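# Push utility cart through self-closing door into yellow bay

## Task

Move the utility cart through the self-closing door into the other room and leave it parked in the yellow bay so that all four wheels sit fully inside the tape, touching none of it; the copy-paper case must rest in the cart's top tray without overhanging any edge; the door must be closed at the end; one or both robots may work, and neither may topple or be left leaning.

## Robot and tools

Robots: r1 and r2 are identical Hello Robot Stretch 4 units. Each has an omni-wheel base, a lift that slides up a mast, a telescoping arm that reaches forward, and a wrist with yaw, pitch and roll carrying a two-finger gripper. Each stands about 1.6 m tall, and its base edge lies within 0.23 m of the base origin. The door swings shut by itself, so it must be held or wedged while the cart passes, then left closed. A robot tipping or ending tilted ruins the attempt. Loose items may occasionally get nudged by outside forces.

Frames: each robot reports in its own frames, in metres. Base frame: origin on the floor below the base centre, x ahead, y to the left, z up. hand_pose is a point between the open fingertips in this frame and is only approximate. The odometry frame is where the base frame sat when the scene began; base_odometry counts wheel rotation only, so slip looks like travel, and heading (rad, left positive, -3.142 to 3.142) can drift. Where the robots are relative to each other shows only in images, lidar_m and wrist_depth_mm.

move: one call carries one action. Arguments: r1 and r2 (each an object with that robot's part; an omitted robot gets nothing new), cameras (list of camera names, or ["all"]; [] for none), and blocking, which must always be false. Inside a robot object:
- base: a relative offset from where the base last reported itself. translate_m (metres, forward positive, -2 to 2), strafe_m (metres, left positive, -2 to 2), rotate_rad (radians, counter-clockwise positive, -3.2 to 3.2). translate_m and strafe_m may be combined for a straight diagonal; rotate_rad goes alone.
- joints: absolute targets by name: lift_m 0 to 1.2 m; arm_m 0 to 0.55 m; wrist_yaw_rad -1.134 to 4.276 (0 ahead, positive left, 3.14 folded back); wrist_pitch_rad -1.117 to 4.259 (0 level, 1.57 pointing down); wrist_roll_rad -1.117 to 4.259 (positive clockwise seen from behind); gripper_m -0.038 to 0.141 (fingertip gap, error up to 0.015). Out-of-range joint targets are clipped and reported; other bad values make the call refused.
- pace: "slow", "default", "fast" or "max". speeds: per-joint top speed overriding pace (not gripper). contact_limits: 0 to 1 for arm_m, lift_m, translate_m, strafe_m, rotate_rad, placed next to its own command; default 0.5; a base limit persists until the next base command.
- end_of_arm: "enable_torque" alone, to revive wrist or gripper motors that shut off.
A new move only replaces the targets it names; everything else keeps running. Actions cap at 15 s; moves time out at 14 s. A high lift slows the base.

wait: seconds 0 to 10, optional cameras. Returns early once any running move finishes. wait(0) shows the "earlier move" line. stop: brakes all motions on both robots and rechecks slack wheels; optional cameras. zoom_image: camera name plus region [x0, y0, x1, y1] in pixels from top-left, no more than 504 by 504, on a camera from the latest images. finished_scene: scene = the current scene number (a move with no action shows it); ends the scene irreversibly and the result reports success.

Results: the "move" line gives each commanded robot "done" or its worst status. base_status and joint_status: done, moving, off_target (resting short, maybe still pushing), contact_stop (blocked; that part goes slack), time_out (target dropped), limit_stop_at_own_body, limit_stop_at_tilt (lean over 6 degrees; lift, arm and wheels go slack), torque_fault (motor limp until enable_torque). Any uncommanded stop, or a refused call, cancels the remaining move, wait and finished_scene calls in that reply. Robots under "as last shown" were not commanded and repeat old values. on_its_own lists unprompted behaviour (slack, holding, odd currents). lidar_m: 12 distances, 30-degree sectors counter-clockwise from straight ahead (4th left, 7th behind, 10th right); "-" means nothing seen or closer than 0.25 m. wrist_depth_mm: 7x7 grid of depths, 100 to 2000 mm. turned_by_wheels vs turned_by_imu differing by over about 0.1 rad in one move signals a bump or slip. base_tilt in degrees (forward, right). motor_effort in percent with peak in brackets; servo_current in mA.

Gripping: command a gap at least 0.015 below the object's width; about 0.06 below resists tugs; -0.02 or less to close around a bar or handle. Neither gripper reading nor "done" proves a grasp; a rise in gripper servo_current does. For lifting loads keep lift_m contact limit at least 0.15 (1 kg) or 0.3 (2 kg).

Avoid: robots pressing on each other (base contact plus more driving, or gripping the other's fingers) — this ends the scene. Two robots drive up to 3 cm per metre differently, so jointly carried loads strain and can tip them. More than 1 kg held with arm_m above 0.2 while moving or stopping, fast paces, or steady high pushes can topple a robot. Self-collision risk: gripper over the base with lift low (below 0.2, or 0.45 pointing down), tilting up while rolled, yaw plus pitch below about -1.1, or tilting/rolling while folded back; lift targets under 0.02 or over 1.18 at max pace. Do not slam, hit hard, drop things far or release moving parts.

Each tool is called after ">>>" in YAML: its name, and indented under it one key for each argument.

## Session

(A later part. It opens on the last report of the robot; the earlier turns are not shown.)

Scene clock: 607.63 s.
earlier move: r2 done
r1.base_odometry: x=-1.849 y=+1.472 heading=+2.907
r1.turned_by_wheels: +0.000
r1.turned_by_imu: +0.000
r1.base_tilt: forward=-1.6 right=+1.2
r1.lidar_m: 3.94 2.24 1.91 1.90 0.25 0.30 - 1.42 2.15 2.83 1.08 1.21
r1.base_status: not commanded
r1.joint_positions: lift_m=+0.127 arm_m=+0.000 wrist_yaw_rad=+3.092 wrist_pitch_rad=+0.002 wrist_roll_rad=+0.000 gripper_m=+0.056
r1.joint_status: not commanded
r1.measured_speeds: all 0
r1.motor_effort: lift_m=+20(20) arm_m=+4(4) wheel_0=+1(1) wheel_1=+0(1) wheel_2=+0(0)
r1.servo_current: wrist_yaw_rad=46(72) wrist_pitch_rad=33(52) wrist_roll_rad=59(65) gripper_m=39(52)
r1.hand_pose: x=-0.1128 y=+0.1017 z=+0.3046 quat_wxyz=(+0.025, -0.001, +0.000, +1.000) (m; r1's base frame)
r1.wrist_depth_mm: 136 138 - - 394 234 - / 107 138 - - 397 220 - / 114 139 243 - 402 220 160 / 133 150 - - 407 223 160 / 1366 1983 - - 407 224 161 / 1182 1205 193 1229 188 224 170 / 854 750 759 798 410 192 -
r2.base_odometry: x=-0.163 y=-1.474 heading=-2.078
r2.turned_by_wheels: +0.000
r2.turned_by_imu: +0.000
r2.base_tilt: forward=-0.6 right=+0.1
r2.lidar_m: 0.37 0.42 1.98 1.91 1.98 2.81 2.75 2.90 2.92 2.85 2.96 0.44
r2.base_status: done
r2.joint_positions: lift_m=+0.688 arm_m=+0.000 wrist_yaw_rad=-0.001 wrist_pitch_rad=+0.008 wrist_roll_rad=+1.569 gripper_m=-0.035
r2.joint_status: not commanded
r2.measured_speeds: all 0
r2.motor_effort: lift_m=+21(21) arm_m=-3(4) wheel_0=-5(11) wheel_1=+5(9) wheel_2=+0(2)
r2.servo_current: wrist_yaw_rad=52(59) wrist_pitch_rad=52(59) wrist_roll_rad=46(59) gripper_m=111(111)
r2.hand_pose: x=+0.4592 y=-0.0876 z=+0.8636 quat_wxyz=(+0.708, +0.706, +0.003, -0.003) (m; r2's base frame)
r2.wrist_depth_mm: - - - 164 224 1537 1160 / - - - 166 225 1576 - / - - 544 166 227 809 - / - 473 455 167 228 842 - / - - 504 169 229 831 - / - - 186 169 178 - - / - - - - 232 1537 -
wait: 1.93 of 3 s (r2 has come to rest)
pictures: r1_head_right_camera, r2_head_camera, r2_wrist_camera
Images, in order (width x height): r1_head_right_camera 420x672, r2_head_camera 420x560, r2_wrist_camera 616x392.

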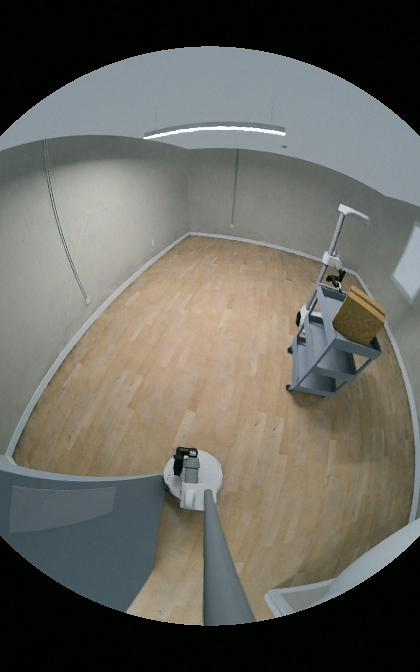

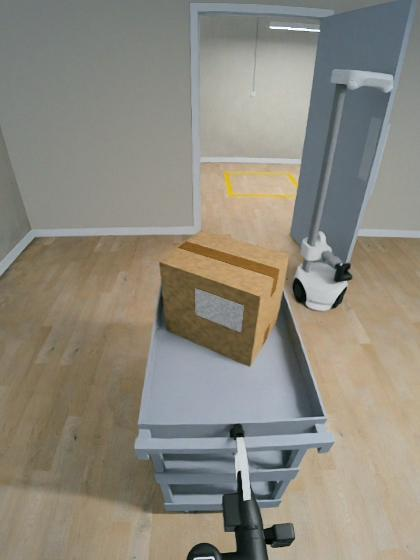

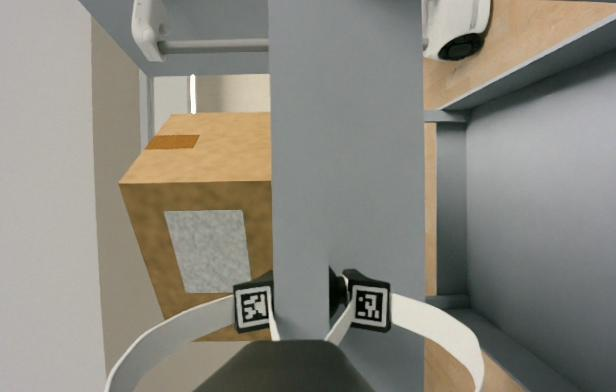

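>>> move:
  blocking: false
  r2: {"base":{"rotate_rad":-0.13},"pace":"slow"}

>>> wait:
  seconds: 2
  cameras: []

>>> move:
  blocking: false
  r2: {"base":{"strafe_m":0.15},"pace":"slow"}

>>> wait:
  seconds: 3
  cameras: []

>>> move:
  blocking: false
  r2: {"base":{"rotate_rad":-0.12},"pace":"slow"}

>>> wait:
  seconds: 2
  cameras: ["r2_wrist_camera"]

>>> move:
  blocking: false
  r2: {"base":{"translate_m":0.25},"pace":"slow"}

>>> wait:
  seconds: 4
  cameras: ["r1_head_right_camera","r2_head_camera","r2_wrist_camera"]

Scene clock: 625.87 s.
move: r2 moving
r1: as last shown
r1.base_tilt: forward=-1.6 right=+1.3
r1.lidar_m: 3.90 2.23 1.90 1.91 0.25 0.28 - 1.43 2.12 2.82 1.09 1.23
r1.servo_current: wrist_yaw_rad=46(72) wrist_pitch_rad=46(46) wrist_roll_rad=33(59) gripper_m=33(46)
r1.wrist_depth_mm: 135 137 - - 389 234 - / 108 138 - - 397 220 - / 115 138 243 - 402 220 160 / 133 150 - - 404 224 160 / 1308 1983 - - 404 224 161 / 1160 1205 193 1205 188 224 170 / 842 759 750 809 410 192 -
r2.base_odometry: x=-0.163 y=-1.474 heading=-2.183
r2.turned_by_wheels: -0.105
r2.turned_by_imu: -0.101
r2.base_tilt: forward=-0.6 right=+0.0
r2.lidar_m: 0.38 0.36 2.03 1.90 1.96 2.56 2.77 2.83 3.02 2.82 2.91 0.46
r2.base_status: rotate_rad moving
r2.joint_positions: lift_m=+0.688 arm_m=+0.000 wrist_yaw_rad=+0.005 wrist_pitch_rad=+0.008 wrist_roll_rad=+1.569 gripper_m=-0.035
r2.joint_status: not commanded
r2.measured_speeds: translate_m=-0.002 strafe_m=-0.001 rotate_rad=-0.241 lift_m=+0.000 arm_m=+0.000 wrist_yaw_rad=+0.000 wrist_pitch_rad=+0.000 wrist_roll_rad=+0.000
r2.motor_effort: lift_m=+21(21) arm_m=-4(4) wheel_0=+6(11) wheel_1=+5(9) wheel_2=+10(13)
r2.servo_current: wrist_yaw_rad=52(52) wrist_pitch_rad=52(59) wrist_roll_rad=46(59) gripper_m=111(117)
r2.hand_pose: x=+0.4598 y=-0.0859 z=+0.8636 quat_wxyz=(+0.708, +0.706, +0.005, -0.001) (m; r2's base frame)
r2.wrist_depth_mm: - 1863 - 182 245 1499 1118 / - - - 179 241 1661 544 / - - - 177 237 788 - / - - 480 234 235 842 - / - - 480 173 232 831 - / - - 186 170 178 - - / - - 564 - 227 - -
pictures: none

Scene clock: 626.37 s.
earlier move: r2 done
r1.base_odometry: x=-1.849 y=+1.472 heading=+2.907
r1.turned_by_wheels: +0.000
r1.turned_by_imu: +0.000
r1.base_tilt: forward=-1.6 right=+1.3
r1.lidar_m: 3.89 2.23 1.91 1.89 0.25 0.29 - 1.41 2.15 2.82 1.08 1.18
r1.base_status: not commanded
r1.joint_positions: lift_m=+0.127 arm_m=+0.000 wrist_yaw_rad=+3.092 wrist_pitch_rad=+0.002 wrist_roll_rad=+0.000 gripper_m=+0.056
r1.joint_status: not commanded
r1.measured_speeds: all 0
r1.motor_effort: lift_m=+20(20) arm_m=+4(4) wheel_0=+1(1) wheel_1=+0(1) wheel_2=+0(0)
r1.servo_current: wrist_yaw_rad=59(72) wrist_pitch_rad=39(46) wrist_roll_rad=33(59) gripper_m=46(46)
r1.hand_pose: x=-0.1128 y=+0.1017 z=+0.3046 quat_wxyz=(+0.025, -0.001, +0.000, +1.000) (m; r1's base frame)
r1.wrist_depth_mm: 135 138 - - 392 234 - / 108 138 - - 397 219 - / 114 138 243 - 404 221 160 / 133 149 - - 410 222 160 / 1336 1921 - - 407 224 160 / 1182 1205 193 1205 188 223 170 / 842 750 750 798 407 193 -
r2.base_odometry: x=-0.163 y=-1.474 heading=-2.207
r2.turned_by_wheels: -0.024
r2.turned_by_imu: -0.023
r2.base_tilt: forward=-0.8 right=+0.1
r2.lidar_m: 0.37 0.36 2.05 1.90 1.93 2.49 2.76 2.81 3.04 2.83 2.88 0.44
r2.base_status: done
r2.joint_positions: lift_m=+0.688 arm_m=+0.000 wrist_yaw_rad=+0.001 wrist_pitch_rad=+0.008 wrist_roll_rad=+1.569 gripper_m=-0.035
r2.joint_status: not commanded
r2.measured_speeds: all 0
r2.motor_effort: lift_m=+21(21) arm_m=-4(4) wheel_0=+4(11) wheel_1=+4(9) wheel_2=+5(13)
r2.servo_current: wrist_yaw_rad=46(59) wrist_pitch_rad=52(59) wrist_roll_rad=39(59) gripper_m=104(117)
r2.hand_pose: x=+0.4594 y=-0.0870 z=+0.8636 quat_wxyz=(+0.708, +0.706, +0.003, -0.002) (m; r2's base frame)
r2.wrist_depth_mm: - - - 193 258 290 289 / - - - 188 250 1661 1160 / - - - 183 245 1576 - / - - 530 179 237 831 - / - 477 469 175 233 831 - / - - 185 169 179 - - / - - 535 - 224 - -
wait: 0.50 of 2 s (r2 has come to rest)
pictures: none
No camera images: "cameras" was empty.

Scene clock: 626.87 s.
move: r2 moving
r1: as last shown
r1.lidar_m: 3.91 2.23 1.91 1.89 0.25 0.31 - 1.42 2.14 2.83 1.08 1.19
r1.motor_effort: lift_m=+20(20) arm_m=+4(4) wheel_0=+0(1) wheel_1=+0(1) wheel_2=+0(0)
r1.servo_current: wrist_yaw_rad=72(72) wrist_pitch_rad=46(46) wrist_roll_rad=46(59) gripper_m=46(46)
r1.wrist_depth_mm: 136 138 - - 392 234 - / 108 138 - - 394 219 - / 115 138 243 - 404 220 160 / 133 150 - - 410 223 160 / 1336 1921 - - 410 222 161 / 1205 1205 193 1182 187 224 170 / 842 759 741 809 413 193 -
r2.base_odometry: x=-0.151 y=-1.482 heading=-2.207
r2.turned_by_wheels: +0.000
r2.turned_by_imu: +0.000
r2.base_tilt: forward=-0.7 right=+0.1
r2.lidar_m: 0.36 0.37 2.04 1.90 1.94 2.48 2.75 2.80 3.05 2.84 2.92 0.44
r2.base_status: strafe_m moving
r2.joint_positions: lift_m=+0.688 arm_m=+0.000 wrist_yaw_rad=-0.002 wrist_pitch_rad=+0.008 wrist_roll_rad=+1.569 gripper_m=-0.035
r2.joint_status: not commanded
r2.measured_speeds: translate_m=+0.000 strafe_m=+0.056 rotate_rad=+0.000 lift_m=+0.000 arm_m=+0.000 wrist_yaw_rad=-0.012 wrist_pitch_rad=+0.000 wrist_roll_rad=+0.000
r2.motor_effort: lift_m=+21(21) arm_m=-4(4) wheel_0=-10(11) wheel_1=+6(9) wheel_2=+0(4)
r2.servo_current: wrist_yaw_rad=52(65) wrist_pitch_rad=52(52) wrist_roll_rad=52(52) gripper_m=111(111)
r2.hand_pose: x=+0.4591 y=-0.0881 z=+0.8636 quat_wxyz=(+0.708, +0.706, +0.002, -0.004) (m; r2's base frame)
r2.wrist_depth_mm: - - - 193 259 277 291 / - - - 189 252 1618 1138 / - - - 183 244 1537 - / - - 535 179 239 831 - / - 473 466 175 233 831 - / - - 185 169 179 - - / - - 539 - 224 - -
pictures: none

Scene clock: 629.00 s.
earlier move: r2 done
r1.base_odometry: x=-1.849 y=+1.472 heading=+2.907
r1.turned_by_wheels: +0.000
r1.turned_by_imu: +0.000
r1.base_tilt: forward=-1.6 right=+1.3
r1.lidar_m: 3.89 2.24 1.88 1.90 0.25 0.32 - 1.44 2.12 2.83 1.12 1.26
r1.base_status: not commanded
r1.joint_positions: lift_m=+0.127 arm_m=+0.000 wrist_yaw_rad=+3.092 wrist_pitch_rad=+0.002 wrist_roll_rad=+0.000 gripper_m=+0.056
r1.joint_status: not commanded
r1.measured_speeds: all 0
r1.motor_effort: lift_m=+20(20) arm_m=+4(4) wheel_0=+0(1) wheel_1=+0(1) wheel_2=+0(0)
r1.servo_current: wrist_yaw_rad=39(72) wrist_pitch_rad=39(46) wrist_roll_rad=33(65) gripper_m=46(52)
r1.hand_pose: x=-0.1128 y=+0.1017 z=+0.3046 quat_wxyz=(+0.025, -0.001, +0.000, +1.000) (m; r1's base frame)
r1.wrist_depth_mm: 136 137 - - 392 233 - / 108 138 - - 397 219 - / 114 138 243 - 402 220 160 / 133 150 - - 404 224 160 / 1336 1983 - - 407 224 161 / 1182 1182 193 1182 187 224 170 / 854 750 750 788 407 193 -
r2.base_odometry: x=-0.042 y=-1.563 heading=-2.207
r2.turned_by_wheels: +0.000
r2.turned_by_imu: +0.000
r2.base_tilt: forward=-0.6 right=+0.0
r2.lidar_m: 0.39 0.42 1.89 1.76 1.80 2.31 2.76 2.83 3.20 2.98 2.98 0.44
r2.base_status: done
r2.joint_positions: lift_m=+0.688 arm_m=+0.000 wrist_yaw_rad=-0.003 wrist_pitch_rad=+0.008 wrist_roll_rad=+1.569 gripper_m=-0.035
r2.joint_status: not commanded
r2.measured_speeds: all 0
r2.motor_effort: lift_m=+21(21) arm_m=-4(4) wheel_0=-5(15) wheel_1=+4(9) wheel_2=+0(4)
r2.servo_current: wrist_yaw_rad=46(65) wrist_pitch_rad=59(59) wrist_roll_rad=52(59) gripper_m=111(111)
r2.hand_pose: x=+0.4591 y=-0.0882 z=+0.8636 quat_wxyz=(+0.708, +0.706, +0.002, -0.004) (m; r2's base frame)
r2.wrist_depth_mm: - - - 163 224 1618 1138 / - - - 165 225 1430 - / - - 539 166 227 809 - / - 473 452 167 228 842 - / - - 504 168 229 842 - / - - 186 168 179 - - / - - - - 232 1576 -
wait: 2.13 of 3 s (r2 has come to rest)
pictures: none
No camera images: "cameras" was empty.

Scene clock: 629.50 s.
move: r2 moving
r1: as last shown
r1.lidar_m: 3.93 2.22 1.92 1.92 0.25 0.30 - 1.44 2.14 2.83 1.13 1.28
r1.servo_current: wrist_yaw_rad=52(59) wrist_pitch_rad=39(46) wrist_roll_rad=59(72) gripper_m=39(46)
r1.wrist_depth_mm: 135 138 - - 392 234 - / 108 138 - - 397 220 - / 114 138 243 - 402 221 160 / 133 150 - - 404 223 160 / 1336 - - - 407 223 161 / 1182 1182 193 1205 187 224 170 / 854 750 759 798 407 193 -
r2.base_odometry: x=-0.042 y=-1.563 heading=-2.308
r2.turned_by_wheels: -0.100
r2.turned_by_imu: -0.098
r2.base_tilt: forward=-0.6 right=+0.0
r2.lidar_m: 0.38 0.39 1.98 1.75 1.78 2.13 2.76 2.77 3.32 2.98 3.00 0.44
r2.base_status: rotate_rad moving
r2.joint_positions: lift_m=+0.688 arm_m=+0.000 wrist_yaw_rad=+0.006 wrist_pitch_rad=+0.008 wrist_roll_rad=+1.569 gripper_m=-0.035
r2.joint_status: not commanded
r2.measured_speeds: translate_m=-0.002 strafe_m=-0.002 rotate_rad=-0.212 lift_m=+0.000 arm_m=+0.000 wrist_yaw_rad=+0.000 wrist_pitch_rad=+0.000 wrist_roll_rad=+0.000
r2.motor_effort: lift_m=+21(21) arm_m=-4(4) wheel_0=+7(10) wheel_1=+4(9) wheel_2=+10(12)
r2.servo_current: wrist_yaw_rad=52(65) wrist_pitch_rad=52(52) wrist_roll_rad=39(52) gripper_m=104(111)
r2.hand_pose: x=+0.4598 y=-0.0858 z=+0.8636 quat_wxyz=(+0.708, +0.706, +0.005, -0.001) (m; r2's base frame)
r2.wrist_depth_mm: - - - 180 242 1537 1160 / - - - 178 239 1618 517 / - - - 176 237 809 - / - - 473 233 234 831 - / - - 480 172 232 842 - / - - 185 169 178 - - / - - 569 - 228 - -
pictures: none

Scene clock: 629.97 s.
earlier move: r2 done
r1.base_odometry: x=-1.849 y=+1.472 heading=+2.907
r1.turned_by_wheels: +0.000
r1.turned_by_imu: +0.000
r1.base_tilt: forward=-1.6 right=+1.3
r1.lidar_m: 3.88 2.25 1.92 1.91 0.25 0.32 - 1.44 2.15 2.82 1.11 1.27
r1.base_status: not commanded
r1.joint_positions: lift_m=+0.127 arm_m=+0.000 wrist_yaw_rad=+3.092 wrist_pitch_rad=+0.002 wrist_roll_rad=+0.000 gripper_m=+0.056
r1.joint_status: not commanded
r1.measured_speeds: all 0
r1.motor_effort: lift_m=+20(20) arm_m=+4(4) wheel_0=+1(1) wheel_1=+0(1) wheel_2=+0(0)
r1.servo_current: wrist_yaw_rad=39(59) wrist_pitch_rad=46(52) wrist_roll_rad=52(72) gripper_m=39(46)
r1.hand_pose: x=-0.1128 y=+0.1017 z=+0.3046 quat_wxyz=(+0.025, -0.001, +0.000, +1.000) (m; r1's base frame)
r1.wrist_depth_mm: 136 138 - - 389 234 - / 108 138 - - 397 220 - / 115 138 242 - 402 220 160 / 133 150 - - 407 223 160 / 1308 1983 - - 410 224 161 / 1205 1205 193 1160 189 224 170 / 842 759 768 798 410 193 -
r2.base_odometry: x=-0.042 y=-1.563 heading=-2.326
r2.turned_by_wheels: -0.018
r2.turned_by_imu: -0.018
r2.base_tilt: forward=-0.6 right=+0.1
r2.lidar_m: 0.36 0.36 2.00 1.76 1.77 2.07 2.74 2.75 3.31 2.99 3.00 0.42
r2.base_status: done
r2.joint_positions: lift_m=+0.688 arm_m=+0.000 wrist_yaw_rad=+0.003 wrist_pitch_rad=+0.008 wrist_roll_rad=+1.569 gripper_m=-0.035
r2.joint_status: not commanded
r2.measured_speeds: all 0
r2.motor_effort: lift_m=+21(21) arm_m=-4(4) wheel_0=+5(10) wheel_1=+4(9) wheel_2=+4(12)
r2.servo_current: wrist_yaw_rad=46(65) wrist_pitch_rad=52(59) wrist_roll_rad=52(59) gripper_m=104(111)
r2.hand_pose: x=+0.4596 y=-0.0866 z=+0.8636 quat_wxyz=(+0.708, +0.706, +0.004, -0.002) (m; r2's base frame)
r2.wrist_depth_mm: - - - 187 252 1366 1042 / - - - 183 246 1618 1098 / - - - 180 242 798 - / - - 500 234 236 831 - / - 488 473 174 234 831 - / - - 185 169 178 - - / - - 539 - 225 - -
wait: 0.47 of 2 s (r2 has come to rest)
pictures: r2_wrist_camera
Images, in order (width x height): r2_wrist_camera 616x392.

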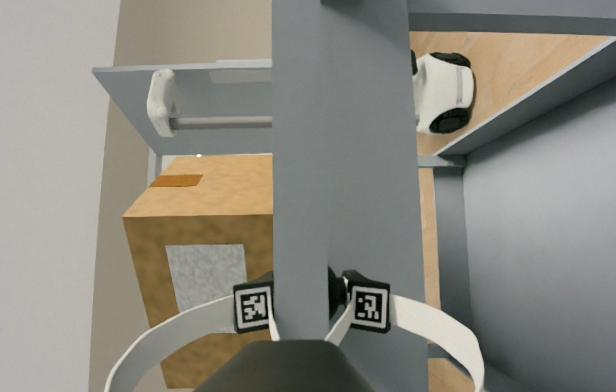

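Scene clock: 630.47 s.
move: r2 moving
r1: as last shown
r1.lidar_m: 3.91 2.22 1.91 1.90 0.25 0.30 - 1.40 2.13 2.83 1.11 1.25
r1.servo_current: wrist_yaw_rad=52(52) wrist_pitch_rad=39(46) wrist_roll_rad=39(59) gripper_m=39(46)
r1.wrist_depth_mm: 136 138 - - 389 232 - / 108 138 - - 397 220 - / 114 138 242 - 402 220 160 / 133 150 - - 410 224 160 / 1366 1921 - - 410 224 160 / 1205 1205 193 1205 188 223 170 / 866 750 750 809 410 193 -
r2.base_odometry: x=-0.051 y=-1.572 heading=-2.327
r2.turned_by_wheels: +0.000
r2.turned_by_imu: +0.000
r2.base_tilt: forward=-0.7 right=+0.1
r2.lidar_m: 0.36 0.36 2.02 1.76 1.78 2.05 2.78 2.80 3.35 2.98 2.99 0.42
r2.base_status: translate_m moving
r2.joint_positions: lift_m=+0.688 arm_m=+0.000 wrist_yaw_rad=-0.002 wrist_pitch_rad=+0.008 wrist_roll_rad=+1.569 gripper_m=-0.035
r2.joint_status: not commanded
r2.measured_speeds: translate_m=+0.048 strafe_m=-0.001 rotate_rad=-0.003 lift_m=+0.000 arm_m=+0.000 wrist_yaw_rad=-0.016 wrist_pitch_rad=+0.000 wrist_roll_rad=+0.000
r2.motor_effort: lift_m=+21(21) arm_m=-4(4) wheel_0=+6(12) wheel_1=+6(8) wheel_2=-13(13)
r2.servo_current: wrist_yaw_rad=52(59) wrist_pitch_rad=46(59) wrist_roll_rad=46(52) gripper_m=98(111)
r2.hand_pose: x=+0.4591 y=-0.0881 z=+0.8636 quat_wxyz=(+0.708, +0.706, +0.002, -0.004) (m; r2's base frame)
r2.wrist_depth_mm: - - - 191 258 1366 291 / - - - 187 250 1618 1138 / - - - 181 243 820 - / - - 525 178 236 842 - / - 477 469 174 233 831 - / - - 186 168 179 - - / - - 539 - 224 - -
pictures: none

Scene clock: 633.73 s.
earlier move: r2 done
r1.base_odometry: x=-1.849 y=+1.472 heading=+2.907
r1.turned_by_wheels: +0.000
r1.turned_by_imu: +0.000
r1.base_tilt: forward=-1.6 right=+1.3
r1.lidar_m: 3.91 2.23 1.90 1.90 0.25 0.31 - 1.43 2.11 2.84 0.98 1.26
r1.base_status: not commanded
r1.joint_positions: lift_m=+0.127 arm_m=+0.000 wrist_yaw_rad=+3.092 wrist_pitch_rad=+0.002 wrist_roll_rad=+0.000 gripper_m=+0.056
r1.joint_status: not commanded
r1.measured_speeds: all 0
r1.motor_effort: lift_m=+20(20) arm_m=+4(4) wheel_0=+0(1) wheel_1=+0(1) wheel_2=+0(0)
r1.servo_current: wrist_yaw_rad=39(78) wrist_pitch_rad=46(52) wrist_roll_rad=59(65) gripper_m=39(52)
r1.hand_pose: x=-0.1128 y=+0.1017 z=+0.3046 quat_wxyz=(+0.025, -0.001, +0.000, +1.000) (m; r1's base frame)
r1.wrist_depth_mm: 136 138 - - 392 235 - / 108 138 - - 399 220 - / 114 138 243 - 402 220 160 / 133 150 - - 404 223 160 / 1308 1921 - - 413 224 161 / 1229 1229 194 1205 187 224 171 / 854 750 750 798 407 193 -
r2.base_odometry: x=-0.213 y=-1.745 heading=-2.326
r2.turned_by_wheels: +0.001
r2.turned_by_imu: +0.002
r2.base_tilt: forward=-0.6 right=+0.0
r2.lidar_m: 0.32 0.32 2.04 1.82 1.81 2.15 3.02 3.02 3.33 2.92 2.95 0.46
r2.base_status: done
r2.joint_positions: lift_m=+0.688 arm_m=+0.000 wrist_yaw_rad=+0.000 wrist_pitch_rad=+0.008 wrist_roll_rad=+1.569 gripper_m=-0.035
r2.joint_status: not commanded
r2.measured_speeds: all 0
r2.motor_effort: lift_m=+21(21) arm_m=-4(4) wheel_0=+5(12) wheel_1=+5(8) wheel_2=-6(16)
r2.servo_current: wrist_yaw_rad=52(59) wrist_pitch_rad=52(65) wrist_roll_rad=46(59) gripper_m=104(111)
r2.hand_pose: x=+0.4593 y=-0.0874 z=+0.8636 quat_wxyz=(+0.708, +0.706, +0.003, -0.003) (m; r2's base frame)
r2.wrist_depth_mm: - - - 255 1537 1464 1060 / - 1756 - 223 301 325 327 / - - - 207 274 1661 496 / - - - 191 254 1661 - / - - 535 181 238 820 - / - 459 187 167 178 - - / - - 466 - 216 - -
wait: 3.27 of 4 s (r2 has come to rest)
pictures: r1_head_right_camera, r2_head_camera, r2_wrist_camera
Images, in order (width x height): r1_head_right_camera 420x672, r2_head_camera 420x560, r2_wrist_camera 616x392.

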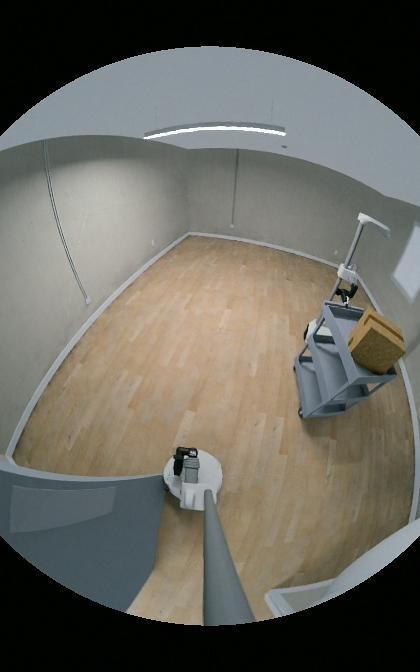

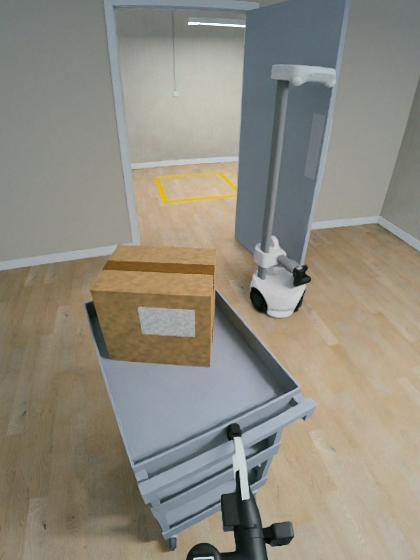

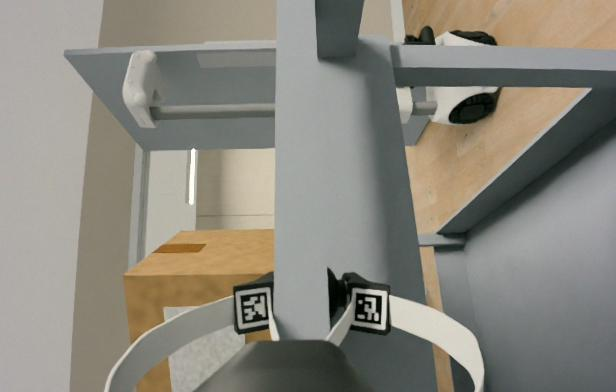

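>>> move:
  blocking: false
  r2: {"base":{"translate_m":-0.4,"strafe_m":-0.3},"pace":"slow"}

>>> wait:
  seconds: 7
  cameras: ["r2_head_camera","r2_wrist_camera"]

>>> move:
  blocking: false
  r2: {"base":{"rotate_rad":0.2},"pace":"slow"}

>>> wait:
  seconds: 2
  cameras: ["r2_head_camera","r2_wrist_camera"]

Scene clock: 669.07 s.
move: r2 moving
r1: as last shown
r1.lidar_m: 3.89 2.24 1.91 1.91 0.25 0.29 - 1.43 2.15 2.84 0.99 1.30
r1.motor_effort: lift_m=+20(20) arm_m=+4(4) wheel_0=+1(1) wheel_1=+1(1) wheel_2=+0(0)
r1.servo_current: wrist_yaw_rad=52(65) wrist_pitch_rad=46(46) wrist_roll_rad=59(59) gripper_m=39(46)
r1.wrist_depth_mm: 136 138 - - 392 234 - / 108 138 - - 397 220 - / 114 139 243 - 404 220 160 / 134 149 - - 407 224 160 / 1308 1921 - - 410 224 161 / 1182 1205 194 1160 187 224 170 / 854 750 759 798 407 193 -
r2.base_odometry: x=-0.212 y=-1.732 heading=-2.325
r2.turned_by_wheels: +0.001
r2.turned_by_imu: +0.002
r2.base_tilt: forward=-0.6 right=+0.0
r2.lidar_m: 0.35 0.31 2.08 1.81 1.84 2.18 3.01 3.01 3.31 2.92 2.95 0.43
r2.base_status: translate_m moving; strafe_m moving
r2.joint_positions: lift_m=+0.688 arm_m=+0.000 wrist_yaw_rad=+0.004 wrist_pitch_rad=+0.008 wrist_roll_rad=+1.569 gripper_m=-0.035
r2.joint_status: not commanded
r2.measured_speeds: translate_m=-0.042 strafe_m=-0.032 rotate_rad=-0.001 lift_m=+0.000 arm_m=+0.000 wrist_yaw_rad=+0.005 wrist_pitch_rad=+0.000 wrist_roll_rad=+0.000
r2.motor_effort: lift_m=+21(21) arm_m=-4(4) wheel_0=+12(12) wheel_1=-6(9) wheel_2=+14(14)
r2.servo_current: wrist_yaw_rad=65(65) wrist_pitch_rad=52(52) wrist_roll_rad=46(65) gripper_m=98(104)
r2.hand_pose: x=+0.4597 y=-0.0863 z=+0.8636 quat_wxyz=(+0.708, +0.706, +0.004, -0.001) (m; r2's base frame)
r2.wrist_depth_mm: - - - 254 1464 1464 1138 / - 1983 - 220 297 327 327 / - - - 206 273 1661 504 / - - - 190 254 778 - / - - 521 181 238 820 - / - 455 185 168 178 - - / - - 473 - 216 - -
pictures: none

Scene clock: 674.77 s.
earlier move: r2 done
r1.base_odometry: x=-1.849 y=+1.472 heading=+2.907
r1.turned_by_wheels: +0.000
r1.turned_by_imu: +0.000
r1.base_tilt: forward=-1.6 right=+1.3
r1.lidar_m: 3.93 2.22 1.91 1.89 0.25 0.29 - 1.42 2.16 2.82 1.30 1.23
r1.base_status: not commanded
r1.joint_positions: lift_m=+0.127 arm_m=+0.000 wrist_yaw_rad=+3.092 wrist_pitch_rad=+0.002 wrist_roll_rad=+0.000 gripper_m=+0.056
r1.joint_status: not commanded
r1.measured_speeds: all 0
r1.motor_effort: lift_m=+20(20) arm_m=+4(4) wheel_0=+1(2) wheel_1=+1(1) wheel_2=+0(0)
r1.servo_current: wrist_yaw_rad=59(72) wrist_pitch_rad=46(52) wrist_roll_rad=26(65) gripper_m=39(46)
r1.hand_pose: x=-0.1128 y=+0.1017 z=+0.3046 quat_wxyz=(+0.025, -0.001, +0.000, +1.000) (m; r1's base frame)
r1.wrist_depth_mm: 136 138 - - 392 234 - / 108 138 - - 397 220 - / 114 138 244 - 404 220 160 / 133 150 - - 410 223 161 / 1308 - - - 410 224 161 / 1182 1182 193 1205 187 224 170 / 866 750 759 798 407 193 -
r2.base_odometry: x=-0.158 y=-1.248 heading=-2.325
r2.turned_by_wheels: -0.001
r2.turned_by_imu: +0.000
r2.base_tilt: forward=-0.7 right=+0.0
r2.lidar_m: 0.32 0.32 2.27 2.01 2.02 2.44 2.56 2.59 3.07 2.71 2.73 0.45
r2.base_status: done
r2.joint_positions: lift_m=+0.688 arm_m=+0.000 wrist_yaw_rad=+0.003 wrist_pitch_rad=+0.008 wrist_roll_rad=+1.569 gripper_m=-0.035
r2.joint_status: not commanded
r2.measured_speeds: all 0
r2.motor_effort: lift_m=+21(21) arm_m=-4(4) wheel_0=+4(12) wheel_1=-5(9) wheel_2=+7(14)
r2.servo_current: wrist_yaw_rad=46(65) wrist_pitch_rad=52(65) wrist_roll_rad=46(65) gripper_m=98(111)
r2.hand_pose: x=+0.4596 y=-0.0866 z=+0.8636 quat_wxyz=(+0.708, +0.706, +0.004, -0.002) (m; r2's base frame)
r2.wrist_depth_mm: - - - 257 - 1661 1138 / - - - 291 315 325 327 / - - - 213 282 1708 496 / - - - 196 257 1756 - / - - 609 182 240 820 - / - 452 185 166 178 - - / - - 459 - 213 - -
wait: 5.70 of 7 s (r2 has come to rest)
pictures: r2_head_camera, r2_wrist_camera
Images, in order (width x height): r2_head_camera 420x560, r2_wrist_camera 616x392.

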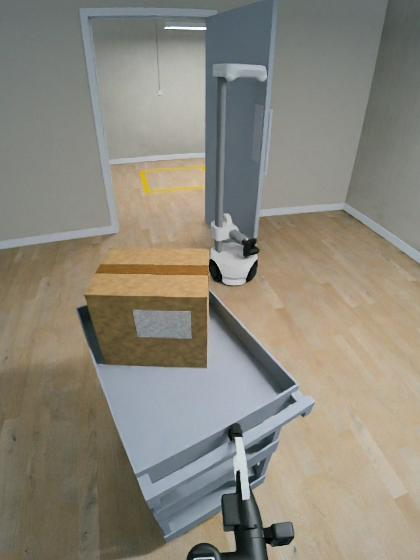

